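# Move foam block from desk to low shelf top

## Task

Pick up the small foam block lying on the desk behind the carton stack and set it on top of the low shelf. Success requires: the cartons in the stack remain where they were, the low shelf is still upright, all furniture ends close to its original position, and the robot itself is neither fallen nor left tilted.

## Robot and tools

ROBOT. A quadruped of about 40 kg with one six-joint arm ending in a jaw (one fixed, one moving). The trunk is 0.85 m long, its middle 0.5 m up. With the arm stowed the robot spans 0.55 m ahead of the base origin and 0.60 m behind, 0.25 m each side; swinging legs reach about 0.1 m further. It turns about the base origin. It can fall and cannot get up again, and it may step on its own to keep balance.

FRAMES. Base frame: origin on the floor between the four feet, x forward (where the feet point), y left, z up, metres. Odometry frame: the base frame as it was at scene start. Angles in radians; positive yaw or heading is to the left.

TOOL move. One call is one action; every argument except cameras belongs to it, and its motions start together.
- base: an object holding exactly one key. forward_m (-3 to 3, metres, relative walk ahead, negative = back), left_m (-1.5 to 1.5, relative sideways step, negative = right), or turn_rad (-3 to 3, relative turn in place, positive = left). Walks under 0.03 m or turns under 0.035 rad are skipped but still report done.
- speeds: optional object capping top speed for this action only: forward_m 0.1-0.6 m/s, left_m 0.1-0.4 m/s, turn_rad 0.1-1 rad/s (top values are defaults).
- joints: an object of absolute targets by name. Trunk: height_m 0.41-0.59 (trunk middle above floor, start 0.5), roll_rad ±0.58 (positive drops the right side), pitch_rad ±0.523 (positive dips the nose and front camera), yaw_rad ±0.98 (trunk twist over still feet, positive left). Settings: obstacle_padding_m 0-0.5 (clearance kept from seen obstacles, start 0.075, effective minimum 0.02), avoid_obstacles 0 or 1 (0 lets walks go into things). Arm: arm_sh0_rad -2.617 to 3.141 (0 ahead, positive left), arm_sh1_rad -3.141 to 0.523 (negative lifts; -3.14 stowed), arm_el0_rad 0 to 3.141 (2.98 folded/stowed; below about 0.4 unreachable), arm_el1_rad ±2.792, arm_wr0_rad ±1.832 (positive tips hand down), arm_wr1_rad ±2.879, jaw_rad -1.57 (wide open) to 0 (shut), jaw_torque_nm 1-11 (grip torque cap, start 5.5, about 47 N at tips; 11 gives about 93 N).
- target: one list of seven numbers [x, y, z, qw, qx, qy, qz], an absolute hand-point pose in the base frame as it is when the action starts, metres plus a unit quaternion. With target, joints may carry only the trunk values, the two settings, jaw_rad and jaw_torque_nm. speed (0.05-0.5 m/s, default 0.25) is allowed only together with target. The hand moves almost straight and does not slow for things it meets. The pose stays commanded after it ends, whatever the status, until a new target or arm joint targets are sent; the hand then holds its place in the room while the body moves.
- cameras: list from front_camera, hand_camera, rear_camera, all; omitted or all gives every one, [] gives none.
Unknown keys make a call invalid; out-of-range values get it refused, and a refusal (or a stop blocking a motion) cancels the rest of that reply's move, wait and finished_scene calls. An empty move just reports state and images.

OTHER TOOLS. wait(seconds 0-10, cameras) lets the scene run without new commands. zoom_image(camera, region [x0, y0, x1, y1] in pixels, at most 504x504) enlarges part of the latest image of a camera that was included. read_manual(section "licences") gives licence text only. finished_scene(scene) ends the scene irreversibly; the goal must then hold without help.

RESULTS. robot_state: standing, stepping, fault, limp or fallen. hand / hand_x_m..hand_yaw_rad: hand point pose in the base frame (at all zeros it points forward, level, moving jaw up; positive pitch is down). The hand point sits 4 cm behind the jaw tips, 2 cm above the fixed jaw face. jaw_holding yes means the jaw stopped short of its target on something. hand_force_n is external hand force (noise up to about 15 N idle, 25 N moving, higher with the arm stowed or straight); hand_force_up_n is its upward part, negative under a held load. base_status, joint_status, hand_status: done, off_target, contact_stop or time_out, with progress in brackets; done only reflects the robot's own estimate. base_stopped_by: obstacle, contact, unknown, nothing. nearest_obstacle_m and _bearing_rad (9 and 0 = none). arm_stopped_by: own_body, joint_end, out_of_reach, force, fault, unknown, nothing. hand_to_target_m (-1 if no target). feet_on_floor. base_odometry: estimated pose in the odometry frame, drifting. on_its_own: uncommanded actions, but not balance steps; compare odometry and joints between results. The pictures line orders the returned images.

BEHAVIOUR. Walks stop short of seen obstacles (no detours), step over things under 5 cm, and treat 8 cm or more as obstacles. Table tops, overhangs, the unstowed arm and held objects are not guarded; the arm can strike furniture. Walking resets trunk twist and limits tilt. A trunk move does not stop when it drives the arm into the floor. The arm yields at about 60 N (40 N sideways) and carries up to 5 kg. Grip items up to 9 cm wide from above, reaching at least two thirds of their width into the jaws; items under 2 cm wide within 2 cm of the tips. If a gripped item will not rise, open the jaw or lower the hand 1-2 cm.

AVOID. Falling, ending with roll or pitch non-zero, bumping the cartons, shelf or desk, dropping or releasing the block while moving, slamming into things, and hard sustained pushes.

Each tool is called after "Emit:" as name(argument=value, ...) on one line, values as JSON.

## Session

Emit:
move()

Scene clock: 0.00 s.
base_odometry: x=-0.001 y=+0.000 heading=+0.000
base_status: not commanded
joint_positions: height_m=+0.499 roll_rad=-0.008 pitch_rad=+0.002 yaw_rad=+0.001 obstacle_padding_m=+0.075 avoid_obstacles=+1.000 arm_sh0_rad=+0.000 arm_sh1_rad=-3.140 arm_el0_rad=+2.981 arm_el1_rad=+0.000 arm_wr0_rad=+0.000 arm_wr1_rad=+0.000 jaw_rad=-0.001 jaw_torque_nm=+5.500
joint_status: not commanded
robot_state: standing
hand_x_m: 0.501
hand_y_m: 0.006
hand_z_m: 0.855
hand_roll_rad: -0.009
hand_pitch_rad: -0.156
hand_yaw_rad: 0.000
jaw_holding: no
hand_force_n: 8
hand_force_up_n: 3
base_stopped_by: nothing
nearest_obstacle_m: 9.00
nearest_obstacle_bearing_rad: 0.00
arm_stopped_by: nothing
hand_to_target_m: -1.000
feet_on_floor: stepping
hand: x=+0.5012 y=+0.0062 z=+0.8551 quat_wxyz=(+0.997, -0.005, -0.078, +0.000) (m; base frame)
hand_status: not commanded
pictures: front_camera, hand_camera, rear_camera

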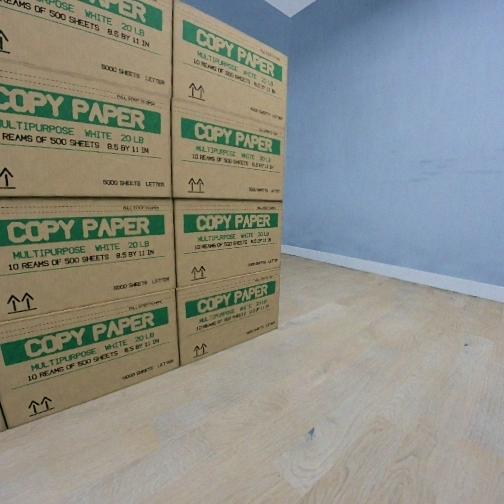

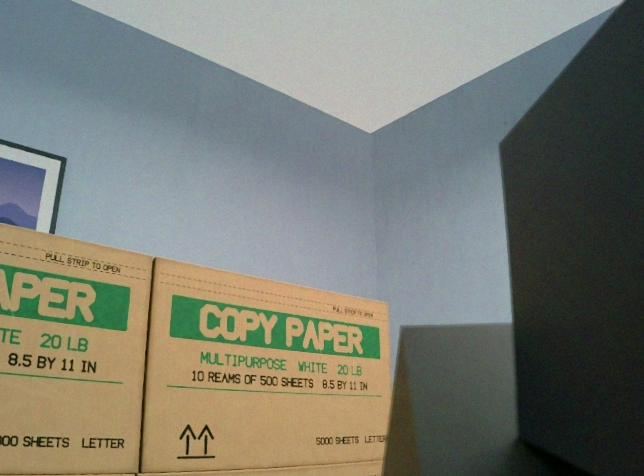

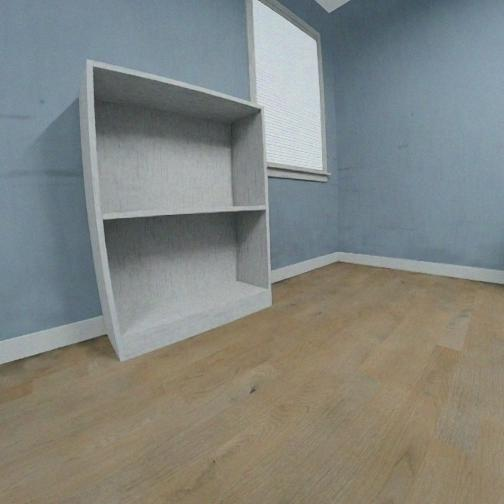

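Emit:
move(base={"turn_rad": 1.2}, cameras=["front_camera", "rear_camera"])

Scene clock: 7.60 s.
move: done
base_odometry: x=+0.000 y=+0.000 heading=+1.203
base_status: done
joint_positions: height_m=+0.499 roll_rad=-0.007 pitch_rad=+0.007 yaw_rad=-0.003 obstacle_padding_m=+0.075 avoid_obstacles=+1.000 arm_sh0_rad=+0.001 arm_sh1_rad=-3.140 arm_el0_rad=+2.982 arm_el1_rad=+0.000 arm_wr0_rad=+0.001 arm_wr1_rad=+0.000 jaw_rad=-0.001 jaw_torque_nm=+5.500
joint_status: not commanded
robot_state: standing
hand_x_m: 0.500
hand_y_m: 0.001
hand_z_m: 0.851
hand_roll_rad: -0.009
hand_pitch_rad: -0.148
hand_yaw_rad: -0.003
jaw_holding: no
hand_force_n: 4
hand_force_up_n: 2
base_stopped_by: nothing
nearest_obstacle_m: 0.35
nearest_obstacle_bearing_rad: -0.54
arm_stopped_by: nothing
hand_to_target_m: -1.000
feet_on_floor: fl fr hl hr
hand: x=+0.5004 y=+0.0006 z=+0.8510 quat_wxyz=(+0.997, -0.004, -0.074, -0.002) (m; base frame)
hand_status: not commanded
pictures: front_camera, rear_camera

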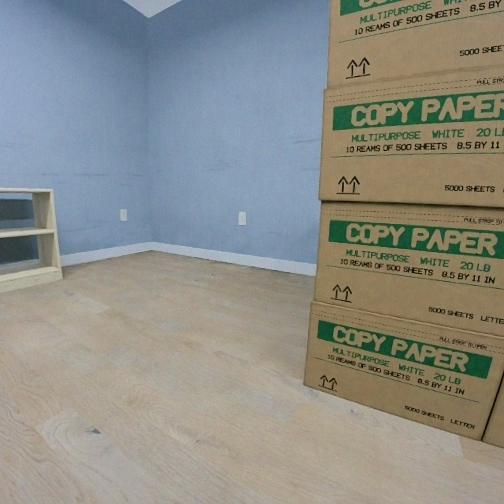

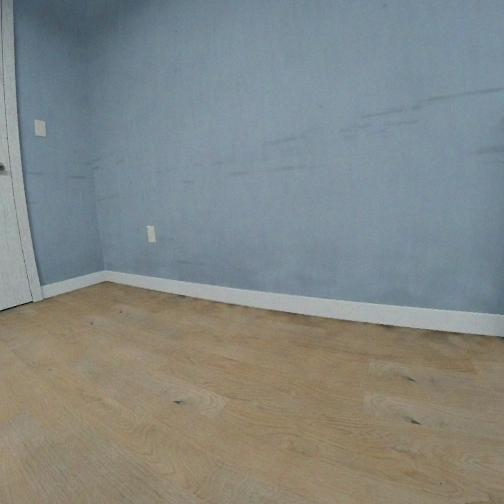

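Emit:
move(base={"turn_rad": 0.43}, cameras=["front_camera"])

Emit:
move(base={"forward_m": 1.4}, cameras=[])

Emit:
move(base={"turn_rad": -0.9}, joints={"arm_sh0_rad": 0, "arm_sh1_rad": -2.6, "arm_el0_rad": 2.5, "arm_wr0_rad": 0.3})

Scene clock: 22.00 s.
move: done
base_odometry: x=+0.000 y=-0.001 heading=+1.634
base_status: done
joint_positions: height_m=+0.498 roll_rad=-0.005 pitch_rad=+0.013 yaw_rad=+0.000 obstacle_padding_m=+0.075 avoid_obstacles=+1.000 arm_sh0_rad=+0.001 arm_sh1_rad=-3.140 arm_el0_rad=+2.980 arm_el1_rad=+0.000 arm_wr0_rad=+0.001 arm_wr1_rad=+0.000 jaw_rad=-0.001 jaw_torque_nm=+5.500
joint_status: not commanded
robot_state: standing
hand_x_m: 0.500
hand_y_m: 0.001
hand_z_m: 0.849
hand_roll_rad: -0.007
hand_pitch_rad: -0.145
hand_yaw_rad: 0.000
jaw_holding: no
hand_force_n: 6
hand_force_up_n: 2
base_stopped_by: nothing
nearest_obstacle_m: 0.42
nearest_obstacle_bearing_rad: -0.65
arm_stopped_by: nothing
hand_to_target_m: -1.000
feet_on_floor: fl fr hl hr
hand: x=+0.5002 y=+0.0006 z=+0.8488 quat_wxyz=(+0.997, -0.004, -0.072, +0.000) (m; base frame)
hand_status: not commanded
pictures: front_camera

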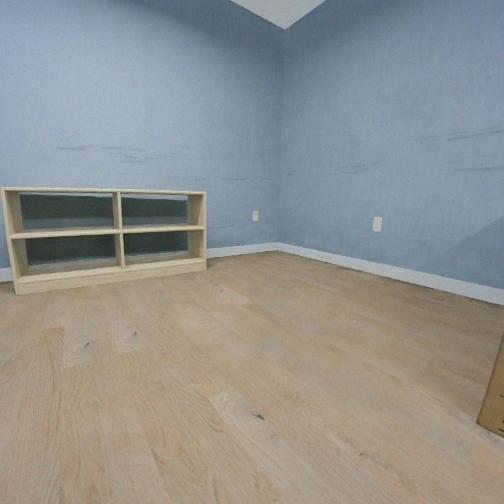

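Scene clock: 26.63 s.
move: done
base_odometry: x=-0.091 y=+1.398 heading=+1.633
base_status: done
joint_positions: height_m=+0.498 roll_rad=-0.005 pitch_rad=+0.007 yaw_rad=+0.004 obstacle_padding_m=+0.075 avoid_obstacles=+1.000 arm_sh0_rad=+0.001 arm_sh1_rad=-3.137 arm_el0_rad=+2.979 arm_el1_rad=+0.000 arm_wr0_rad=+0.001 arm_wr1_rad=+0.000 jaw_rad=-0.001 jaw_torque_nm=+5.500
joint_status: not commanded
robot_state: standing
hand_x_m: 0.499
hand_y_m: 0.003
hand_z_m: 0.852
hand_roll_rad: -0.007
hand_pitch_rad: -0.149
hand_yaw_rad: 0.003
jaw_holding: no
hand_force_n: 8
hand_force_up_n: 3
base_stopped_by: nothing
nearest_obstacle_m: 0.30
nearest_obstacle_bearing_rad: -2.19
arm_stopped_by: nothing
hand_to_target_m: -1.000
feet_on_floor: fl fr hl hr
hand: x=+0.4985 y=+0.0027 z=+0.8518 quat_wxyz=(+0.997, -0.003, -0.075, +0.001) (m; base frame)
hand_status: not commanded
pictures: none
No camera images: "cameras" was empty.

Scene clock: 29.57 s.
move: done
base_odometry: x=-0.091 y=+1.397 heading=+0.725
base_status: done
joint_positions: height_m=+0.499 roll_rad=-0.005 pitch_rad=+0.002 yaw_rad=+0.018 obstacle_padding_m=+0.075 avoid_obstacles=+1.000 arm_sh0_rad=-0.001 arm_sh1_rad=-2.599 arm_el0_rad=+2.499 arm_el1_rad=+0.000 arm_wr0_rad=+0.298 arm_wr1_rad=+0.000 jaw_rad=-0.001 jaw_torque_nm=+5.500
joint_status: all done
robot_state: standing
hand_x_m: 0.549
hand_y_m: 0.010
hand_z_m: 0.937
hand_roll_rad: -0.007
hand_pitch_rad: 0.201
hand_yaw_rad: 0.014
jaw_holding: no
hand_force_n: 1
hand_force_up_n: 0
base_stopped_by: nothing
nearest_obstacle_m: 0.44
nearest_obstacle_bearing_rad: -1.29
arm_stopped_by: nothing
hand_to_target_m: -1.000
feet_on_floor: fl fr hl hr
hand: x=+0.5490 y=+0.0097 z=+0.9365 quat_wxyz=(+0.995, -0.004, +0.100, +0.007) (m; base frame)
hand_status: not commanded
pictures: front_camera, hand_camera, rear_camera

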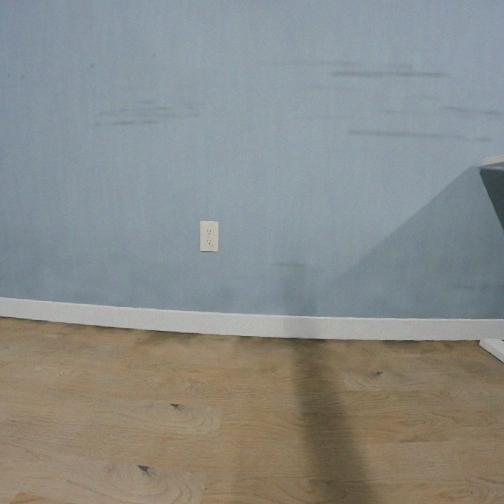

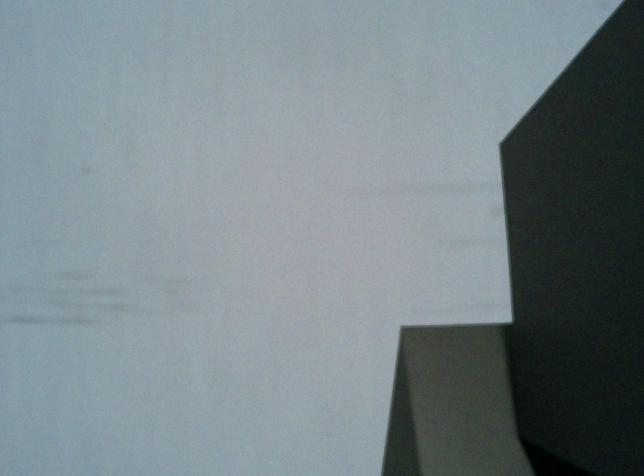

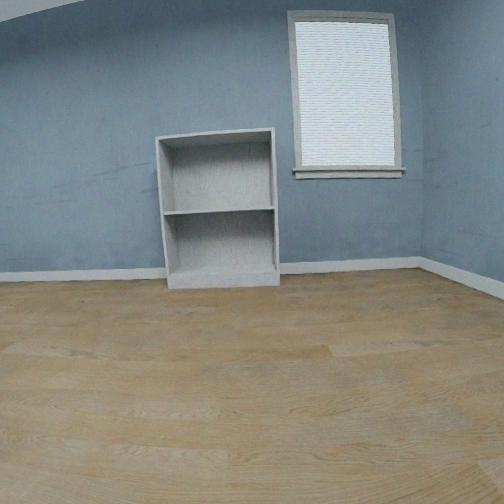

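Emit:
move(joints={"arm_sh0_rad": -0.9, "arm_sh1_rad": -1.9, "arm_el0_rad": 1.7, "arm_wr0_rad": 0.6}, cameras=["hand_camera"])

Scene clock: 34.13 s.
move: done
base_odometry: x=-0.092 y=+1.396 heading=+0.725
base_status: not commanded
joint_positions: height_m=+0.498 roll_rad=-0.006 pitch_rad=+0.005 yaw_rad=+0.018 obstacle_padding_m=+0.075 avoid_obstacles=+1.000 arm_sh0_rad=-0.890 arm_sh1_rad=-1.907 arm_el0_rad=+1.711 arm_el1_rad=+0.000 arm_wr0_rad=+0.595 arm_wr1_rad=+0.000 jaw_rad=-0.001 jaw_torque_nm=+5.500
joint_status: all done
robot_state: standing
hand_x_m: 0.528
hand_y_m: -0.324
hand_z_m: 1.081
hand_roll_rad: -0.010
hand_pitch_rad: 0.398
hand_yaw_rad: -0.877
jaw_holding: no
hand_force_n: 1
hand_force_up_n: 0
base_stopped_by: nothing
nearest_obstacle_m: 0.44
nearest_obstacle_bearing_rad: -1.29
arm_stopped_by: nothing
hand_to_target_m: -1.000
feet_on_floor: fl fr hl hr
hand: x=+0.5280 y=-0.3239 z=+1.0814 quat_wxyz=(+0.888, +0.080, +0.181, -0.415) (m; base frame)
hand_status: not commanded
pictures: hand_camera

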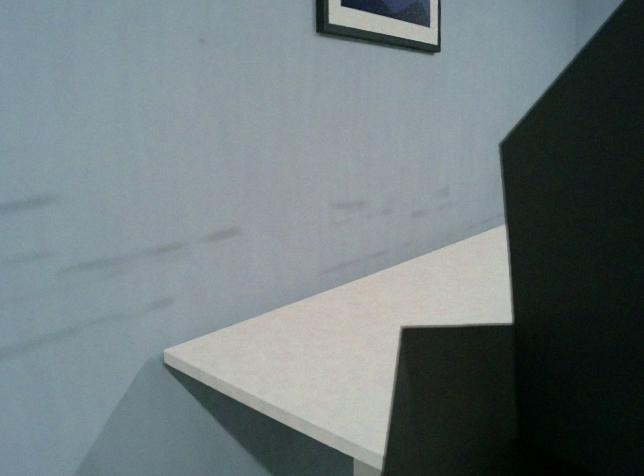

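Emit:
move(joints={"arm_sh0_rad": -1.45}, cameras=["hand_camera"])

Scene clock: 40.53 s.
move: done
base_odometry: x=-0.092 y=+1.397 heading=+0.725
base_status: not commanded
joint_positions: height_m=+0.498 roll_rad=-0.007 pitch_rad=+0.006 yaw_rad=+0.018 obstacle_padding_m=+0.075 avoid_obstacles=+1.000 arm_sh0_rad=-1.440 arm_sh1_rad=-1.902 arm_el0_rad=+1.704 arm_el1_rad=+0.000 arm_wr0_rad=+0.596 arm_wr1_rad=+0.000 jaw_rad=-0.001 jaw_torque_nm=+5.500
joint_status: all done
robot_state: standing
hand_x_m: 0.314
hand_y_m: -0.420
hand_z_m: 1.085
hand_roll_rad: -0.009
hand_pitch_rad: 0.393
hand_yaw_rad: -1.427
jaw_holding: no
hand_force_n: 2
hand_force_up_n: 1
base_stopped_by: nothing
nearest_obstacle_m: 0.44
nearest_obstacle_bearing_rad: -1.29
arm_stopped_by: nothing
hand_to_target_m: -1.000
feet_on_floor: fl fr hl hr
hand: x=+0.3137 y=-0.4203 z=+1.0847 quat_wxyz=(+0.742, +0.124, +0.150, -0.641) (m; base frame)
hand_status: not commanded
pictures: hand_camera

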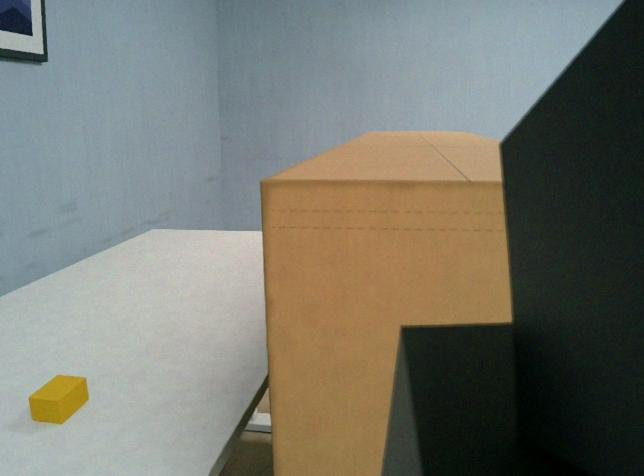

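Emit:
move(joints={"arm_sh0_rad": -1.1, "arm_sh1_rad": -2.1, "arm_el0_rad": 1.9, "arm_wr0_rad": 1.1, "jaw_rad": -1.4}, cameras=[])

Emit:
move(base={"forward_m": 0.42}, speeds={"forward_m": 0.3}, cameras=[])

Emit:
move(base={"left_m": -0.34}, speeds={"left_m": 0.15})

Scene clock: 51.77 s.
move: done
base_odometry: x=-0.092 y=+1.396 heading=+0.725
base_status: not commanded
joint_positions: height_m=+0.499 roll_rad=-0.007 pitch_rad=+0.006 yaw_rad=+0.018 obstacle_padding_m=+0.075 avoid_obstacles=+1.000 arm_sh0_rad=-1.109 arm_sh1_rad=-2.093 arm_el0_rad=+1.891 arm_el1_rad=+0.000 arm_wr0_rad=+1.095 arm_wr1_rad=+0.000 jaw_rad=-1.400 jaw_torque_nm=+5.500
joint_status: all done
robot_state: standing
hand_x_m: 0.400
hand_y_m: -0.280
hand_z_m: 0.982
hand_roll_rad: -0.016
hand_pitch_rad: 0.890
hand_yaw_rad: -1.104
jaw_holding: no
hand_force_n: 5
hand_force_up_n: 1
base_stopped_by: nothing
nearest_obstacle_m: 0.44
nearest_obstacle_bearing_rad: -1.29
arm_stopped_by: nothing
hand_to_target_m: -1.000
feet_on_floor: fl fr hl hr
hand: x=+0.4000 y=-0.2801 z=+0.9817 quat_wxyz=(+0.770, +0.220, +0.370, -0.471) (m; base frame)
hand_status: not commanded
pictures: none
No camera images: "cameras" was empty.

Scene clock: 54.57 s.
move: done
base_odometry: x=+0.223 y=+1.674 heading=+0.724
base_status: done
joint_positions: height_m=+0.499 roll_rad=-0.010 pitch_rad=+0.001 yaw_rad=+0.005 obstacle_padding_m=+0.075 avoid_obstacles=+1.000 arm_sh0_rad=-1.098 arm_sh1_rad=-2.099 arm_el0_rad=+1.898 arm_el1_rad=+0.000 arm_wr0_rad=+1.099 arm_wr1_rad=+0.000 jaw_rad=-1.401 jaw_torque_nm=+5.500
joint_status: not commanded
robot_state: standing
hand_x_m: 0.395
hand_y_m: -0.281
hand_z_m: 0.983
hand_roll_rad: -0.011
hand_pitch_rad: 0.891
hand_yaw_rad: -1.103
jaw_holding: no
hand_force_n: 2
hand_force_up_n: 1
base_stopped_by: nothing
nearest_obstacle_m: 0.33
nearest_obstacle_bearing_rad: 0.09
arm_stopped_by: nothing
hand_to_target_m: -1.000
feet_on_floor: fl fr hl hr
hand: x=+0.3945 y=-0.2810 z=+0.9825 quat_wxyz=(+0.770, +0.222, +0.370, -0.471) (m; base frame)
hand_status: not commanded
pictures: none
No camera images: "cameras" was empty.

Scene clock: 57.90 s.
move: done
base_odometry: x=+0.446 y=+1.423 heading=+0.718
base_status: done
joint_positions: height_m=+0.498 roll_rad=-0.005 pitch_rad=+0.006 yaw_rad=+0.006 obstacle_padding_m=+0.075 avoid_obstacles=+1.000 arm_sh0_rad=-1.097 arm_sh1_rad=-2.097 arm_el0_rad=+1.897 arm_el1_rad=+0.000 arm_wr0_rad=+1.099 arm_wr1_rad=+0.000 jaw_rad=-1.401 jaw_torque_nm=+5.500
joint_status: not commanded
robot_state: standing
hand_x_m: 0.398
hand_y_m: -0.281
hand_z_m: 0.978
hand_roll_rad: -0.015
hand_pitch_rad: 0.898
hand_yaw_rad: -1.103
jaw_holding: no
hand_force_n: 2
hand_force_up_n: 1
base_stopped_by: nothing
nearest_obstacle_m: 0.11
nearest_obstacle_bearing_rad: -1.68
arm_stopped_by: nothing
hand_to_target_m: -1.000
feet_on_floor: fl fr hl hr
hand: x=+0.3979 y=-0.2813 z=+0.9781 quat_wxyz=(+0.769, +0.222, +0.373, -0.469) (m; base frame)
hand_status: not commanded
pictures: front_camera, hand_camera, rear_camera

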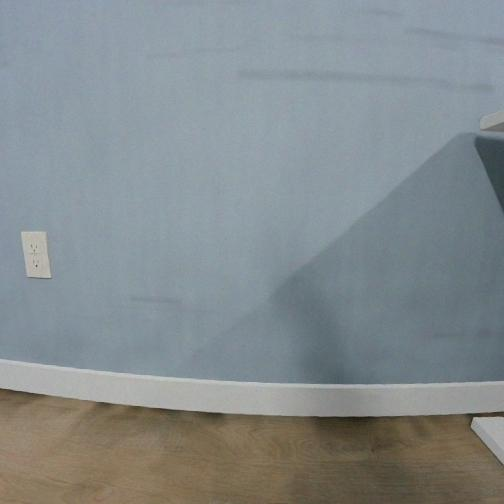

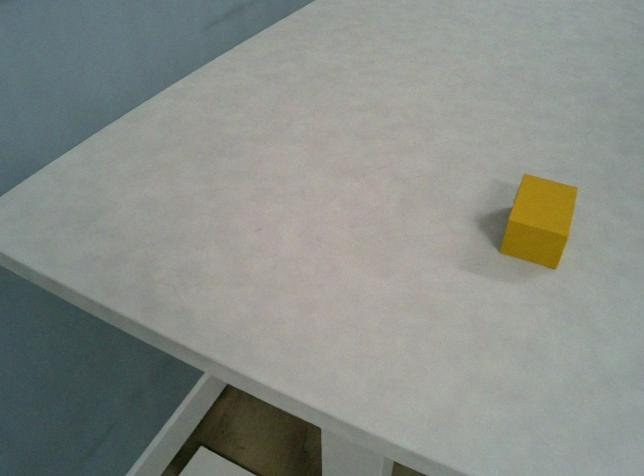

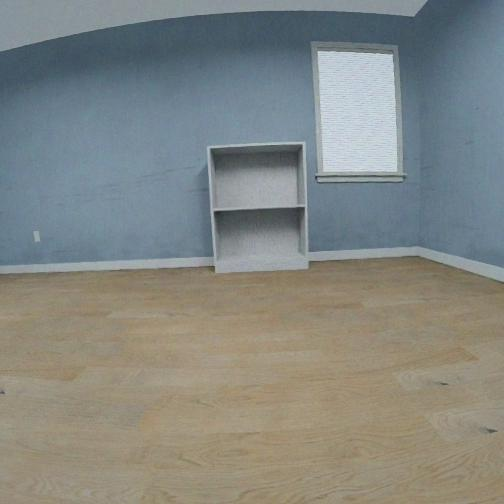

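Emit:
move(target=[0.421, -0.60, 0.87, 0.1065, 0.7019, -0.0843, -0.6991], joints={"jaw_rad": -1.2}, speed=0.2, cameras=["hand_camera"])

Scene clock: 78.67 s.
move: done
base_odometry: x=+0.444 y=+1.426 heading=+0.718
base_status: not commanded
joint_positions: height_m=+0.498 roll_rad=-0.007 pitch_rad=+0.004 yaw_rad=+0.010 obstacle_padding_m=+0.075 avoid_obstacles=+1.000 arm_sh0_rad=-1.283 arm_sh1_rad=-0.719 arm_el0_rad=+0.543 arm_el1_rad=-0.067 arm_wr0_rad=+1.502 arm_wr1_rad=+1.826 jaw_rad=-1.201 jaw_torque_nm=+5.500
joint_status: all done
robot_state: standing
hand_x_m: 0.419
hand_y_m: -0.596
hand_z_m: 0.867
hand_roll_rad: 1.535
hand_pitch_rad: 1.311
hand_yaw_rad: -1.568
jaw_holding: no
hand_force_n: 3
hand_force_up_n: 0
base_stopped_by: nothing
nearest_obstacle_m: 0.11
nearest_obstacle_bearing_rad: -1.68
arm_stopped_by: nothing
hand_to_target_m: 0.008
feet_on_floor: fl fr hl hr
hand: x=+0.4195 y=-0.5964 z=+0.8674 quat_wxyz=(+0.105, +0.700, -0.078, -0.703) (m; base frame)
hand_status: done (0.008 m and 0.9 deg from the pose sent, 0.337 m and 115.4 deg at the start)
pictures: hand_camera

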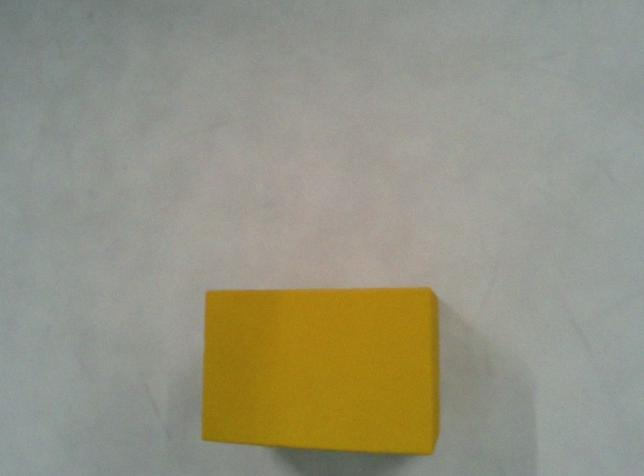

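Emit:
move(target=[0.424, -0.648, 0.815, 0.1065, 0.7019, -0.0843, -0.6991], speed=0.1, cameras=["hand_camera"])

Emit:
move(target=[0.424, -0.648, 0.768, 0.1065, 0.7019, -0.0843, -0.6991], speed=0.05, cameras=["hand_camera"])

Scene clock: 87.33 s.
move: off_target
base_odometry: x=+0.444 y=+1.426 heading=+0.718
base_status: not commanded
joint_positions: height_m=+0.498 roll_rad=-0.007 pitch_rad=+0.005 yaw_rad=+0.010 obstacle_padding_m=+0.075 avoid_obstacles=+1.000 arm_sh0_rad=-1.301 arm_sh1_rad=-0.481 arm_el0_rad=+0.281 arm_el1_rad=-0.063 arm_wr0_rad=+1.518 arm_wr1_rad=+1.820 jaw_rad=-1.201 jaw_torque_nm=+5.500
joint_status: not commanded
robot_state: standing
hand_x_m: 0.420
hand_y_m: -0.635
hand_z_m: 0.811
hand_roll_rad: 1.554
hand_pitch_rad: 1.304
hand_yaw_rad: -1.561
jaw_holding: no
hand_force_n: 2
hand_force_up_n: 0
base_stopped_by: nothing
nearest_obstacle_m: 0.11
nearest_obstacle_bearing_rad: -1.68
arm_stopped_by: nothing
hand_to_target_m: 0.014
feet_on_floor: fl fr hl hr
hand: x=+0.4200 y=-0.6354 z=+0.8112 quat_wxyz=(+0.103, +0.700, -0.085, -0.701) (m; base frame)
hand_status: off_target (0.014 m and 0.5 deg from the pose sent, 0.074 m and 0.9 deg at the start)
pictures: hand_camera

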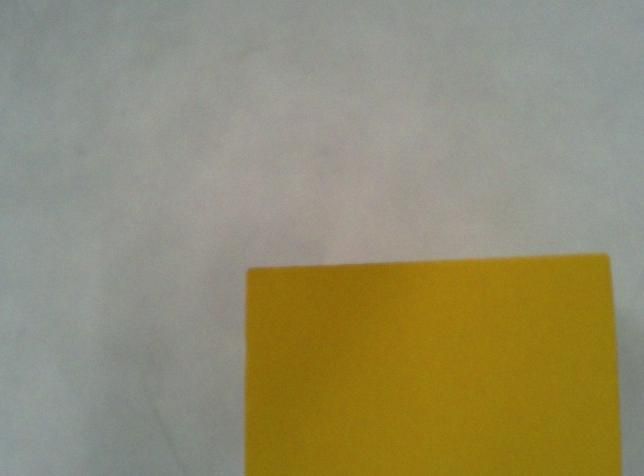

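Scene clock: 88.60 s.
move: done
base_odometry: x=+0.444 y=+1.426 heading=+0.718
base_status: not commanded
joint_positions: height_m=+0.498 roll_rad=-0.007 pitch_rad=+0.005 yaw_rad=+0.010 obstacle_padding_m=+0.075 avoid_obstacles=+1.000 arm_sh0_rad=-1.302 arm_sh1_rad=-0.422 arm_el0_rad=+0.278 arm_el1_rad=-0.063 arm_wr0_rad=+1.475 arm_wr1_rad=+1.820 jaw_rad=-1.201 jaw_torque_nm=+5.500
joint_status: not commanded
robot_state: standing
hand_x_m: 0.423
hand_y_m: -0.648
hand_z_m: 0.771
hand_roll_rad: 1.541
hand_pitch_rad: 1.317
hand_yaw_rad: -1.572
jaw_holding: no
hand_force_n: 1
hand_force_up_n: -1
base_stopped_by: nothing
nearest_obstacle_m: 0.11
nearest_obstacle_bearing_rad: -1.68
arm_stopped_by: nothing
hand_to_target_m: 0.003
feet_on_floor: fl fr hl hr
hand: x=+0.4231 y=-0.6482 z=+0.7709 quat_wxyz=(+0.100, +0.700, -0.079, -0.703) (m; base frame)
hand_status: done (0.003 m and 1.1 deg from the pose sent, 0.045 m and 0.5 deg at the start)
pictures: hand_camera

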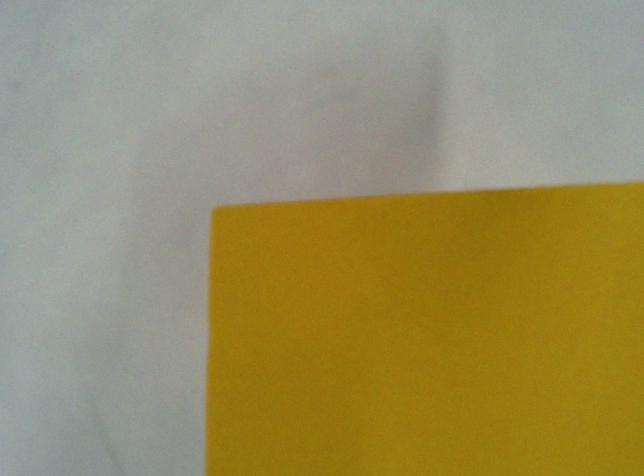

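Emit:
move(target=[0.424, -0.648, 0.761, 0.1065, 0.7019, -0.0843, -0.6991], speed=0.05, cameras=[])

Emit:
move(joints={"jaw_rad": -0.1}, cameras=["hand_camera"])

Scene clock: 93.30 s.
move: off_target
base_odometry: x=+0.444 y=+1.426 heading=+0.718
base_status: not commanded
joint_positions: height_m=+0.498 roll_rad=-0.008 pitch_rad=+0.004 yaw_rad=+0.009 obstacle_padding_m=+0.075 avoid_obstacles=+1.000 arm_sh0_rad=-1.302 arm_sh1_rad=-0.442 arm_el0_rad=+0.327 arm_el1_rad=-0.061 arm_wr0_rad=+1.407 arm_wr1_rad=+1.820 jaw_rad=-1.201 jaw_torque_nm=+5.500
joint_status: not commanded
robot_state: standing
hand_x_m: 0.425
hand_y_m: -0.655
hand_z_m: 0.769
hand_roll_rad: 1.582
hand_pitch_rad: 1.279
hand_yaw_rad: -1.529
jaw_holding: no
hand_force_n: 5
hand_force_up_n: 4
base_stopped_by: nothing
nearest_obstacle_m: 0.11
nearest_obstacle_bearing_rad: -1.68
arm_stopped_by: nothing
hand_to_target_m: 0.011
feet_on_floor: fl fr hl hr
hand: x=+0.4246 y=-0.6549 z=+0.7688 quat_wxyz=(+0.113, +0.702, -0.092, -0.697) (m; base frame)
hand_status: off_target (0.011 m and 1.2 deg from the pose sent, 0.010 m and 1.1 deg at the start)
pictures: none
No camera images: "cameras" was empty.

Scene clock: 97.40 s.
move: contact_stop
base_odometry: x=+0.445 y=+1.427 heading=+0.718
base_status: not commanded
joint_positions: height_m=+0.498 roll_rad=-0.008 pitch_rad=+0.005 yaw_rad=+0.011 obstacle_padding_m=+0.075 avoid_obstacles=+1.000 arm_sh0_rad=-1.305 arm_sh1_rad=-0.454 arm_el0_rad=+0.341 arm_el1_rad=-0.070 arm_wr0_rad=+1.407 arm_wr1_rad=+1.818 jaw_rad=-0.519 jaw_torque_nm=+5.500
joint_status: jaw_rad contact_stop (moved +0.681 of +1.101)
robot_state: standing
hand_x_m: 0.422
hand_y_m: -0.654
hand_z_m: 0.771
hand_roll_rad: 1.547
hand_pitch_rad: 1.278
hand_yaw_rad: -1.564
jaw_holding: yes
hand_force_n: 7
hand_force_up_n: 4
base_stopped_by: nothing
nearest_obstacle_m: 0.11
nearest_obstacle_bearing_rad: -1.68
arm_stopped_by: nothing
hand_to_target_m: 0.012
feet_on_floor: fl fr hl hr
hand: x=+0.4216 y=-0.6541 z=+0.7713 quat_wxyz=(+0.114, +0.699, -0.092, -0.700) (m; base frame)
hand_status: not commanded
pictures: hand_camera

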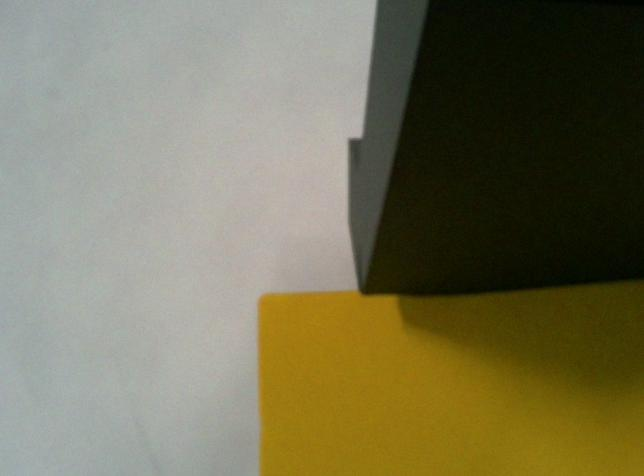

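Held. Lift.

Emit:
move(target=[0.42, -0.62, 0.83, 0.1065, 0.7019, -0.0843, -0.6991], speed=0.06, cameras=["hand_camera"])

Scene clock: 101.83 s.
move: done
base_odometry: x=+0.445 y=+1.426 heading=+0.718
base_status: not commanded
joint_positions: height_m=+0.498 roll_rad=-0.007 pitch_rad=+0.005 yaw_rad=+0.010 obstacle_padding_m=+0.075 avoid_obstacles=+1.000 arm_sh0_rad=-1.297 arm_sh1_rad=-0.546 arm_el0_rad=+0.344 arm_el1_rad=-0.062 arm_wr0_rad=+1.493 arm_wr1_rad=+1.818 jaw_rad=-0.518 jaw_torque_nm=+5.500
joint_status: not commanded
robot_state: standing
hand_x_m: 0.421
hand_y_m: -0.629
hand_z_m: 0.833
hand_roll_rad: 1.580
hand_pitch_rad: 1.278
hand_yaw_rad: -1.530
jaw_holding: yes
hand_force_n: 5
hand_force_up_n: -1
base_stopped_by: nothing
nearest_obstacle_m: 0.11
nearest_obstacle_bearing_rad: -1.68
arm_stopped_by: nothing
hand_to_target_m: 0.010
feet_on_floor: fl fr hl hr
hand: x=+0.4210 y=-0.6291 z=+0.8327 quat_wxyz=(+0.114, +0.702, -0.092, -0.697) (m; base frame)
hand_status: done (0.010 m and 1.3 deg from the pose sent, 0.068 m and 1.3 deg at the start)
pictures: hand_camera

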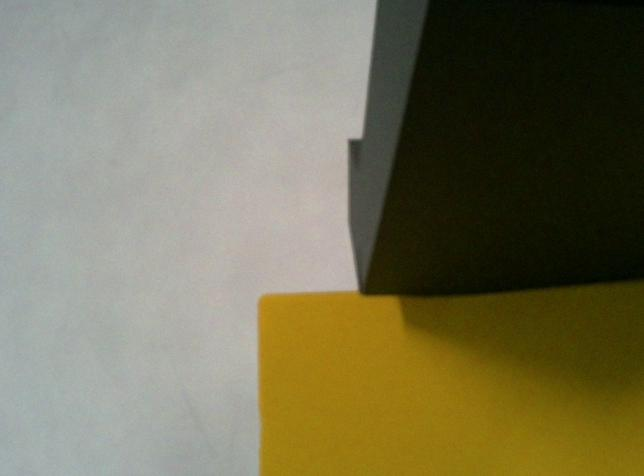

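Emit:
move(joints={"arm_sh0_rad": -1.25, "arm_sh1_rad": -1.5, "arm_el0_rad": 1.6, "arm_wr0_rad": 1.4, "arm_el1_rad": 0, "arm_wr1_rad": 1.6}, cameras=[])

Emit:
move(joints={"arm_sh0_rad": 0.0, "arm_sh1_rad": -1.9, "arm_el0_rad": 1.9, "arm_wr0_rad": 1.4}, cameras=["hand_camera"])

Emit:
move(base={"left_m": 0.38}, speeds={"left_m": 0.25}, cameras=[])

Emit:
move(base={"forward_m": -0.55}, speeds={"forward_m": 0.3}, cameras=[])

Emit:
move(base={"turn_rad": 1.57}, speeds={"turn_rad": 0.6})

Scene clock: 118.23 s.
move: done
base_odometry: x=+0.445 y=+1.424 heading=+0.718
base_status: not commanded
joint_positions: height_m=+0.498 roll_rad=-0.008 pitch_rad=+0.004 yaw_rad=+0.008 obstacle_padding_m=+0.075 avoid_obstacles=+1.000 arm_sh0_rad=-1.253 arm_sh1_rad=-1.489 arm_el0_rad=+1.586 arm_el1_rad=-0.005 arm_wr0_rad=+1.405 arm_wr1_rad=+1.607 jaw_rad=-0.518 jaw_torque_nm=+5.500
joint_status: all done
robot_state: standing
hand_x_m: 0.381
hand_y_m: -0.388
hand_z_m: 0.866
hand_roll_rad: 1.441
hand_pitch_rad: 1.495
hand_yaw_rad: -1.411
jaw_holding: yes
hand_force_n: 4
hand_force_up_n: 0
base_stopped_by: nothing
nearest_obstacle_m: 0.11
nearest_obstacle_bearing_rad: -1.68
arm_stopped_by: nothing
hand_to_target_m: -1.000
feet_on_floor: fl fr hl hr
hand: x=+0.3809 y=-0.3882 z=+0.8662 quat_wxyz=(+0.129, +0.700, +0.075, -0.699) (m; base frame)
hand_status: not commanded
pictures: none
No camera images: "cameras" was empty.

Scene clock: 120.33 s.
move: done
base_odometry: x=+0.447 y=+1.422 heading=+0.718
base_status: not commanded
joint_positions: height_m=+0.498 roll_rad=-0.008 pitch_rad=+0.004 yaw_rad=+0.006 obstacle_padding_m=+0.075 avoid_obstacles=+1.000 arm_sh0_rad=-0.009 arm_sh1_rad=-1.891 arm_el0_rad=+1.890 arm_el1_rad=-0.001 arm_wr0_rad=+1.403 arm_wr1_rad=+1.607 jaw_rad=-0.518 jaw_torque_nm=+5.500
joint_status: all done
robot_state: standing
hand_x_m: 0.560
hand_y_m: 0.003
hand_z_m: 0.888
hand_roll_rad: 1.540
hand_pitch_rad: 1.405
hand_yaw_rad: -0.071
jaw_holding: yes
hand_force_n: 3
hand_force_up_n: 1
base_stopped_by: nothing
nearest_obstacle_m: 0.11
nearest_obstacle_bearing_rad: -1.68
arm_stopped_by: nothing
hand_to_target_m: -1.000
feet_on_floor: fl fr hl hr
hand: x=+0.5599 y=+0.0027 z=+0.8881 quat_wxyz=(+0.532, +0.547, +0.445, -0.469) (m; base frame)
hand_status: not commanded
pictures: hand_camera

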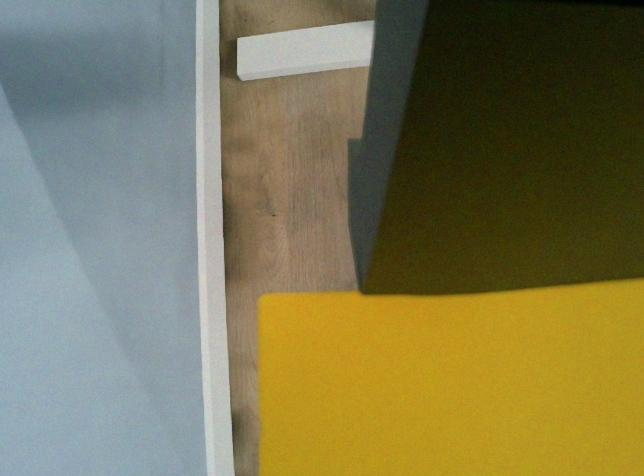

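Scene clock: 123.50 s.
move: done
base_odometry: x=+0.198 y=+1.708 heading=+0.717
base_status: done
joint_positions: height_m=+0.499 roll_rad=-0.009 pitch_rad=+0.001 yaw_rad=+0.007 obstacle_padding_m=+0.075 avoid_obstacles=+1.000 arm_sh0_rad=+0.003 arm_sh1_rad=-1.899 arm_el0_rad=+1.900 arm_el1_rad=-0.001 arm_wr0_rad=+1.401 arm_wr1_rad=+1.607 jaw_rad=-0.518 jaw_torque_nm=+5.500
joint_status: not commanded
robot_state: standing
hand_x_m: 0.559
hand_y_m: 0.004
hand_z_m: 0.888
hand_roll_rad: 1.542
hand_pitch_rad: 1.404
hand_yaw_rad: -0.055
jaw_holding: yes
hand_force_n: 2
hand_force_up_n: -1
base_stopped_by: nothing
nearest_obstacle_m: 0.35
nearest_obstacle_bearing_rad: 0.05
arm_stopped_by: nothing
hand_to_target_m: -1.000
feet_on_floor: fl fr hl hr
hand: x=+0.5588 y=+0.0040 z=+0.8884 quat_wxyz=(+0.535, +0.545, +0.448, -0.465) (m; base frame)
hand_status: not commanded
pictures: none
No camera images: "cameras" was empty.

Scene clock: 126.67 s.
move: done
base_odometry: x=-0.214 y=+1.346 heading=+0.717
base_status: done
joint_positions: height_m=+0.499 roll_rad=-0.011 pitch_rad=+0.006 yaw_rad=-0.002 obstacle_padding_m=+0.075 avoid_obstacles=+1.000 arm_sh0_rad=+0.002 arm_sh1_rad=-1.902 arm_el0_rad=+1.900 arm_el1_rad=+0.000 arm_wr0_rad=+1.401 arm_wr1_rad=+1.607 jaw_rad=-0.518 jaw_torque_nm=+5.500
joint_status: not commanded
robot_state: standing
hand_x_m: 0.560
hand_y_m: 0.003
hand_z_m: 0.886
hand_roll_rad: 1.535
hand_pitch_rad: 1.406
hand_yaw_rad: -0.071
jaw_holding: yes
hand_force_n: 1
hand_force_up_n: 0
base_stopped_by: nothing
nearest_obstacle_m: 0.47
nearest_obstacle_bearing_rad: -1.04
arm_stopped_by: nothing
hand_to_target_m: -1.000
feet_on_floor: fl fr hl hr
hand: x=+0.5602 y=+0.0025 z=+0.8862 quat_wxyz=(+0.533, +0.546, +0.446, -0.468) (m; base frame)
hand_status: not commanded
pictures: none
No camera images: "cameras" was empty.

Scene clock: 131.03 s.
move: done
base_odometry: x=-0.212 y=+1.349 heading=+2.291
base_status: done
joint_positions: height_m=+0.498 roll_rad=+0.002 pitch_rad=+0.004 yaw_rad=-0.004 obstacle_padding_m=+0.075 avoid_obstacles=+1.000 arm_sh0_rad=+0.004 arm_sh1_rad=-1.900 arm_el0_rad=+1.899 arm_el1_rad=+0.001 arm_wr0_rad=+1.401 arm_wr1_rad=+1.606 jaw_rad=-0.518 jaw_torque_nm=+5.500
joint_status: not commanded
robot_state: standing
hand_x_m: 0.558
hand_y_m: -0.001
hand_z_m: 0.887
hand_roll_rad: 1.616
hand_pitch_rad: 1.404
hand_yaw_rad: 0.009
jaw_holding: yes
hand_force_n: 1
hand_force_up_n: 0
base_stopped_by: nothing
nearest_obstacle_m: 0.11
nearest_obstacle_bearing_rad: -2.71
arm_stopped_by: nothing
hand_to_target_m: -1.000
feet_on_floor: fl fr hl hr
hand: x=+0.5582 y=-0.0008 z=+0.8874 quat_wxyz=(+0.529, +0.550, +0.449, -0.465) (m; base frame)
hand_status: not commanded
pictures: front_camera, hand_camera, rear_camera

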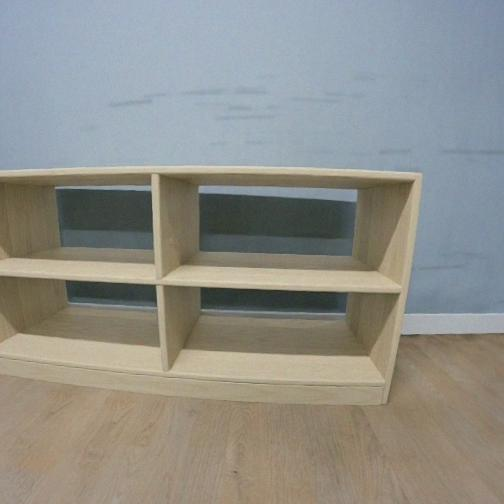

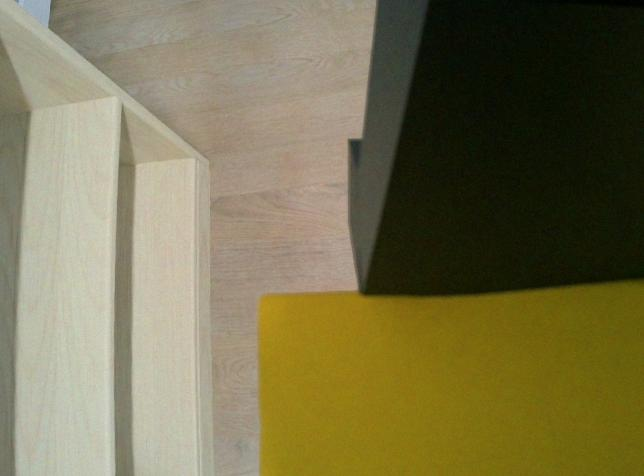

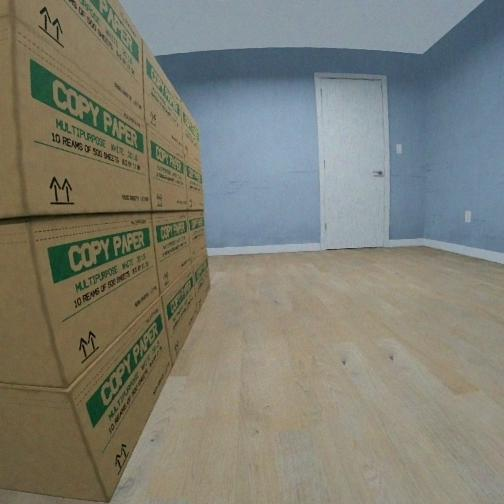

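Emit:
move(base={"forward_m": 0.22}, speeds={"forward_m": 0.2}, cameras=["front_camera"])

Emit:
move(target=[0.84, 0.0, 0.77, 0.5176, 0.5172, 0.4822, -0.4818], speed=0.15, cameras=["front_camera", "hand_camera"])

Scene clock: 137.60 s.
move: done
base_odometry: x=-0.358 y=+1.514 heading=+2.289
base_status: done
joint_positions: height_m=+0.498 roll_rad=+0.001 pitch_rad=+0.011 yaw_rad=+0.004 obstacle_padding_m=+0.075 avoid_obstacles=+1.000 arm_sh0_rad=+0.002 arm_sh1_rad=-1.898 arm_el0_rad=+1.899 arm_el1_rad=+0.000 arm_wr0_rad=+1.401 arm_wr1_rad=+1.606 jaw_rad=-0.518 jaw_torque_nm=+5.500
joint_status: not commanded
robot_state: standing
hand_x_m: 0.558
hand_y_m: 0.003
hand_z_m: 0.883
hand_roll_rad: 1.606
hand_pitch_rad: 1.413
hand_yaw_rad: 0.004
jaw_holding: yes
hand_force_n: 1
hand_force_up_n: 0
base_stopped_by: nothing
nearest_obstacle_m: 0.18
nearest_obstacle_bearing_rad: -0.25
arm_stopped_by: nothing
hand_to_target_m: -1.000
feet_on_floor: fl fr hl hr
hand: x=+0.5575 y=+0.0032 z=+0.8825 quat_wxyz=(+0.529, +0.546, +0.452, -0.466) (m; base frame)
hand_status: not commanded
pictures: front_camera

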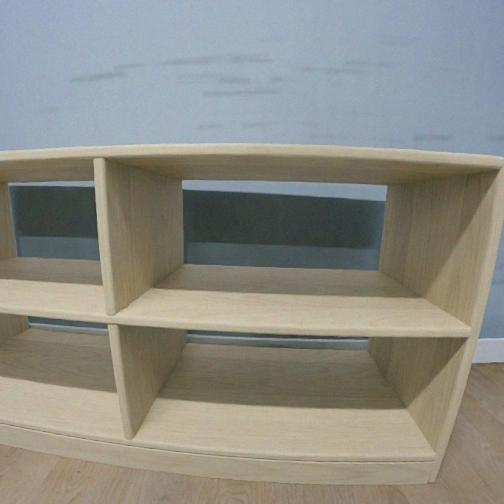

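Scene clock: 140.77 s.
move: done
base_odometry: x=-0.356 y=+1.512 heading=+2.289
base_status: not commanded
joint_positions: height_m=+0.499 roll_rad=+0.001 pitch_rad=+0.007 yaw_rad=+0.001 obstacle_padding_m=+0.075 avoid_obstacles=+1.000 arm_sh0_rad=+0.001 arm_sh1_rad=-0.858 arm_el0_rad=+0.973 arm_el1_rad=+0.000 arm_wr0_rad=+1.386 arm_wr1_rad=+1.577 jaw_rad=-0.518 jaw_torque_nm=+5.500
joint_status: not commanded
robot_state: standing
hand_x_m: 0.834
hand_y_m: 0.001
hand_z_m: 0.770
hand_roll_rad: 1.574
hand_pitch_rad: 1.508
hand_yaw_rad: -0.002
jaw_holding: yes
hand_force_n: 2
hand_force_up_n: -1
base_stopped_by: nothing
nearest_obstacle_m: 0.18
nearest_obstacle_bearing_rad: -0.25
arm_stopped_by: nothing
hand_to_target_m: 0.008
feet_on_floor: fl fr hl hr
hand: x=+0.8344 y=+0.0013 z=+0.7703 quat_wxyz=(+0.514, +0.517, +0.483, -0.485) (m; base frame)
hand_status: done (0.008 m and 0.6 deg from the pose sent, 0.304 m and 5.3 deg at the start)
pictures: front_camera, hand_camera

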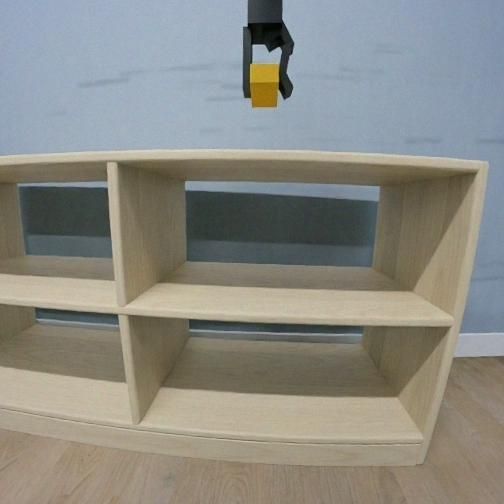

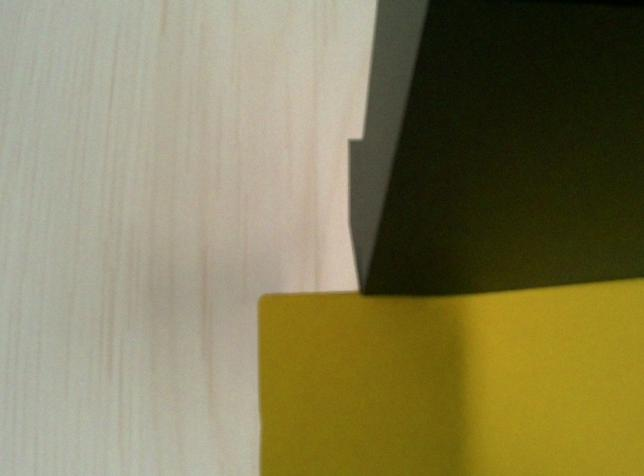

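Emit:
move(target=[0.865, 0.0, 0.71, 0.5674, 0.5669, 0.4225, -0.4221], speed=0.1, cameras=[])

Emit:
move(target=[0.865, 0.0, 0.672, 0.5674, 0.5669, 0.4225, -0.4221], speed=0.05, cameras=["front_camera"])

Emit:
zoom_image(camera="front_camera", region=[200, 80, 360, 200])

Scene clock: 146.57 s.
move: done
base_odometry: x=-0.356 y=+1.512 heading=+2.289
base_status: not commanded
joint_positions: height_m=+0.498 roll_rad=+0.000 pitch_rad=+0.005 yaw_rad=+0.001 obstacle_padding_m=+0.075 avoid_obstacles=+1.000 arm_sh0_rad=+0.000 arm_sh1_rad=-0.860 arm_el0_rad=+1.146 arm_el1_rad=+0.000 arm_wr0_rad=+0.983 arm_wr1_rad=+1.576 jaw_rad=-0.518 jaw_torque_nm=+5.500
joint_status: not commanded
robot_state: standing
hand_x_m: 0.874
hand_y_m: 0.000
hand_z_m: 0.710
hand_roll_rad: 1.574
hand_pitch_rad: 1.275
hand_yaw_rad: -0.002
jaw_holding: yes
hand_force_n: 3
hand_force_up_n: -2
base_stopped_by: nothing
nearest_obstacle_m: 0.18
nearest_obstacle_bearing_rad: -0.25
arm_stopped_by: nothing
hand_to_target_m: 0.008
feet_on_floor: fl fr hl hr
hand: x=+0.8735 y=+0.0004 z=+0.7103 quat_wxyz=(+0.567, +0.569, +0.420, -0.422) (m; base frame)
hand_status: done (0.008 m and 0.4 deg from the pose sent, 0.068 m and 13.1 deg at the start)
pictures: none
No camera images: "cameras" was empty.

Scene clock: 147.57 s.
move: done
base_odometry: x=-0.356 y=+1.512 heading=+2.289
base_status: not commanded
joint_positions: height_m=+0.498 roll_rad=+0.000 pitch_rad=+0.005 yaw_rad=+0.001 obstacle_padding_m=+0.075 avoid_obstacles=+1.000 arm_sh0_rad=-0.001 arm_sh1_rad=-0.857 arm_el0_rad=+1.232 arm_el1_rad=+0.000 arm_wr0_rad=+0.901 arm_wr1_rad=+1.576 jaw_rad=-0.518 jaw_torque_nm=+5.500
joint_status: not commanded
robot_state: standing
hand_x_m: 0.869
hand_y_m: 0.000
hand_z_m: 0.673
hand_roll_rad: 1.573
hand_pitch_rad: 1.282
hand_yaw_rad: -0.003
jaw_holding: yes
hand_force_n: 2
hand_force_up_n: -1
base_stopped_by: nothing
nearest_obstacle_m: 0.18
nearest_obstacle_bearing_rad: -0.25
arm_stopped_by: nothing
hand_to_target_m: 0.004
feet_on_floor: fl fr hl hr
hand: x=+0.8687 y=+0.0004 z=+0.6734 quat_wxyz=(+0.566, +0.568, +0.422, -0.424) (m; base frame)
hand_status: done (0.004 m and 0.3 deg from the pose sent, 0.039 m and 0.4 deg at the start)
pictures: front_camera

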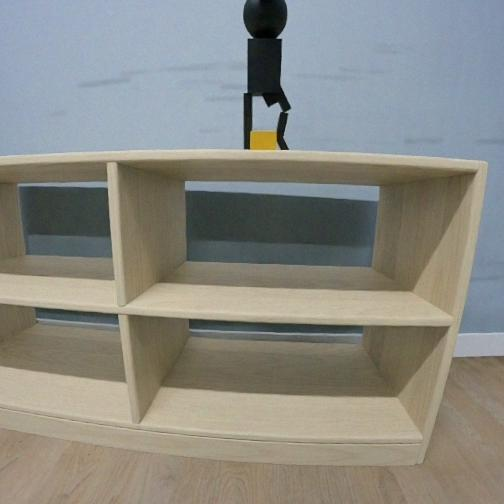

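Scaled by 3.150.

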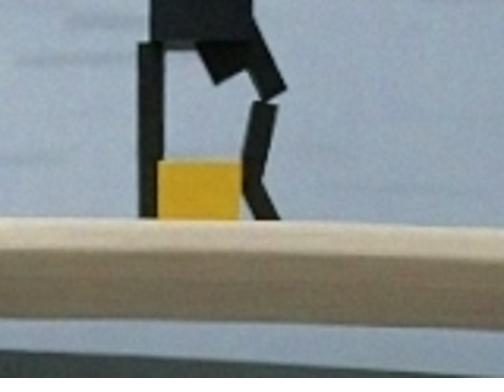

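Emit:
move(target=[0.867, 0.0, 0.660, 0.5674, 0.5669, 0.4225, -0.4221], speed=0.05, cameras=[])

Emit:
move(target=[0.867, 0.0, 0.649, 0.5674, 0.5669, 0.4225, -0.4221], speed=0.05, cameras=["front_camera"])

Scene clock: 150.17 s.
move: done
base_odometry: x=-0.355 y=+1.512 heading=+2.289
base_status: not commanded
joint_positions: height_m=+0.499 roll_rad=+0.000 pitch_rad=+0.005 yaw_rad=+0.002 obstacle_padding_m=+0.075 avoid_obstacles=+1.000 arm_sh0_rad=-0.001 arm_sh1_rad=-0.848 arm_el0_rad=+1.246 arm_el1_rad=+0.000 arm_wr0_rad=+0.877 arm_wr1_rad=+1.575 jaw_rad=-0.518 jaw_torque_nm=+5.500
joint_status: not commanded
robot_state: standing
hand_x_m: 0.870
hand_y_m: 0.000
hand_z_m: 0.662
hand_roll_rad: 1.572
hand_pitch_rad: 1.280
hand_yaw_rad: -0.003
jaw_holding: yes
hand_force_n: 3
hand_force_up_n: -1
base_stopped_by: nothing
nearest_obstacle_m: 0.18
nearest_obstacle_bearing_rad: -0.25
arm_stopped_by: nothing
hand_to_target_m: 0.004
feet_on_floor: fl fr hl hr
hand: x=+0.8698 y=+0.0004 z=+0.6624 quat_wxyz=(+0.566, +0.568, +0.421, -0.424) (m; base frame)
hand_status: done (0.004 m and 0.3 deg from the pose sent, 0.014 m and 0.3 deg at the start)
pictures: none
No camera images: "cameras" was empty.

Scene clock: 150.63 s.
move: done
base_odometry: x=-0.355 y=+1.512 heading=+2.289
base_status: not commanded
joint_positions: height_m=+0.499 roll_rad=+0.000 pitch_rad=+0.003 yaw_rad=+0.002 obstacle_padding_m=+0.075 avoid_obstacles=+1.000 arm_sh0_rad=-0.001 arm_sh1_rad=-0.841 arm_el0_rad=+1.257 arm_el1_rad=+0.000 arm_wr0_rad=+0.858 arm_wr1_rad=+1.575 jaw_rad=-0.519 jaw_torque_nm=+5.500
joint_status: not commanded
robot_state: standing
hand_x_m: 0.869
hand_y_m: 0.000
hand_z_m: 0.656
hand_roll_rad: 1.571
hand_pitch_rad: 1.277
hand_yaw_rad: -0.004
jaw_holding: yes
hand_force_n: 3
hand_force_up_n: 2
base_stopped_by: nothing
nearest_obstacle_m: 0.18
nearest_obstacle_bearing_rad: -0.25
arm_stopped_by: nothing
hand_to_target_m: 0.007
feet_on_floor: fl fr hl hr
hand: x=+0.8688 y=+0.0005 z=+0.6556 quat_wxyz=(+0.567, +0.569, +0.420, -0.423) (m; base frame)
hand_status: done (0.007 m and 0.3 deg from the pose sent, 0.014 m and 0.3 deg at the start)
pictures: front_camera

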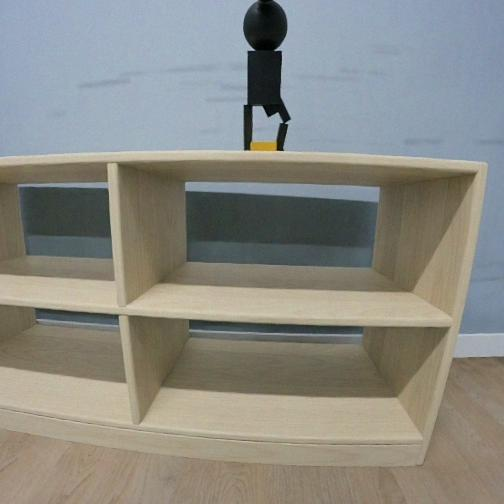

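Emit:
move(target=[0.867, 0.0, 0.642, 0.5674, 0.5669, 0.4225, -0.4221], speed=0.05, cameras=["front_camera"])

Emit:
zoom_image(camera="front_camera", region=[200, 80, 360, 200])

Scene clock: 154.63 s.
move: off_target
base_odometry: x=-0.356 y=+1.512 heading=+2.289
base_status: not commanded
joint_positions: height_m=+0.498 roll_rad=+0.000 pitch_rad=+0.004 yaw_rad=+0.002 obstacle_padding_m=+0.075 avoid_obstacles=+1.000 arm_sh0_rad=-0.001 arm_sh1_rad=-0.850 arm_el0_rad=+1.269 arm_el1_rad=+0.000 arm_wr0_rad=+0.849 arm_wr1_rad=+1.574 jaw_rad=-0.519 jaw_torque_nm=+5.500
joint_status: not commanded
robot_state: standing
hand_x_m: 0.868
hand_y_m: 0.000
hand_z_m: 0.655
hand_roll_rad: 1.570
hand_pitch_rad: 1.273
hand_yaw_rad: -0.004
jaw_holding: yes
hand_force_n: 7
hand_force_up_n: 7
base_stopped_by: nothing
nearest_obstacle_m: 0.18
nearest_obstacle_bearing_rad: -0.25
arm_stopped_by: nothing
hand_to_target_m: 0.013
feet_on_floor: fl fr hl hr
hand: x=+0.8684 y=+0.0004 z=+0.6553 quat_wxyz=(+0.568, +0.569, +0.419, -0.421) (m; base frame)
hand_status: off_target (0.013 m and 0.5 deg from the pose sent, 0.014 m and 0.3 deg at the start)
pictures: front_camera

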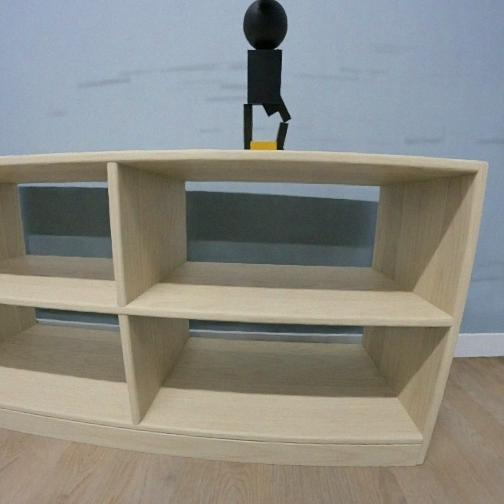

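Scaled by 3.150.

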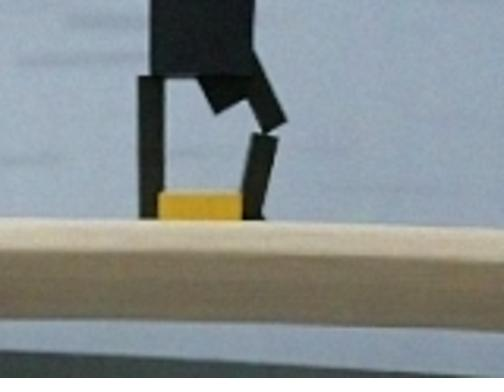

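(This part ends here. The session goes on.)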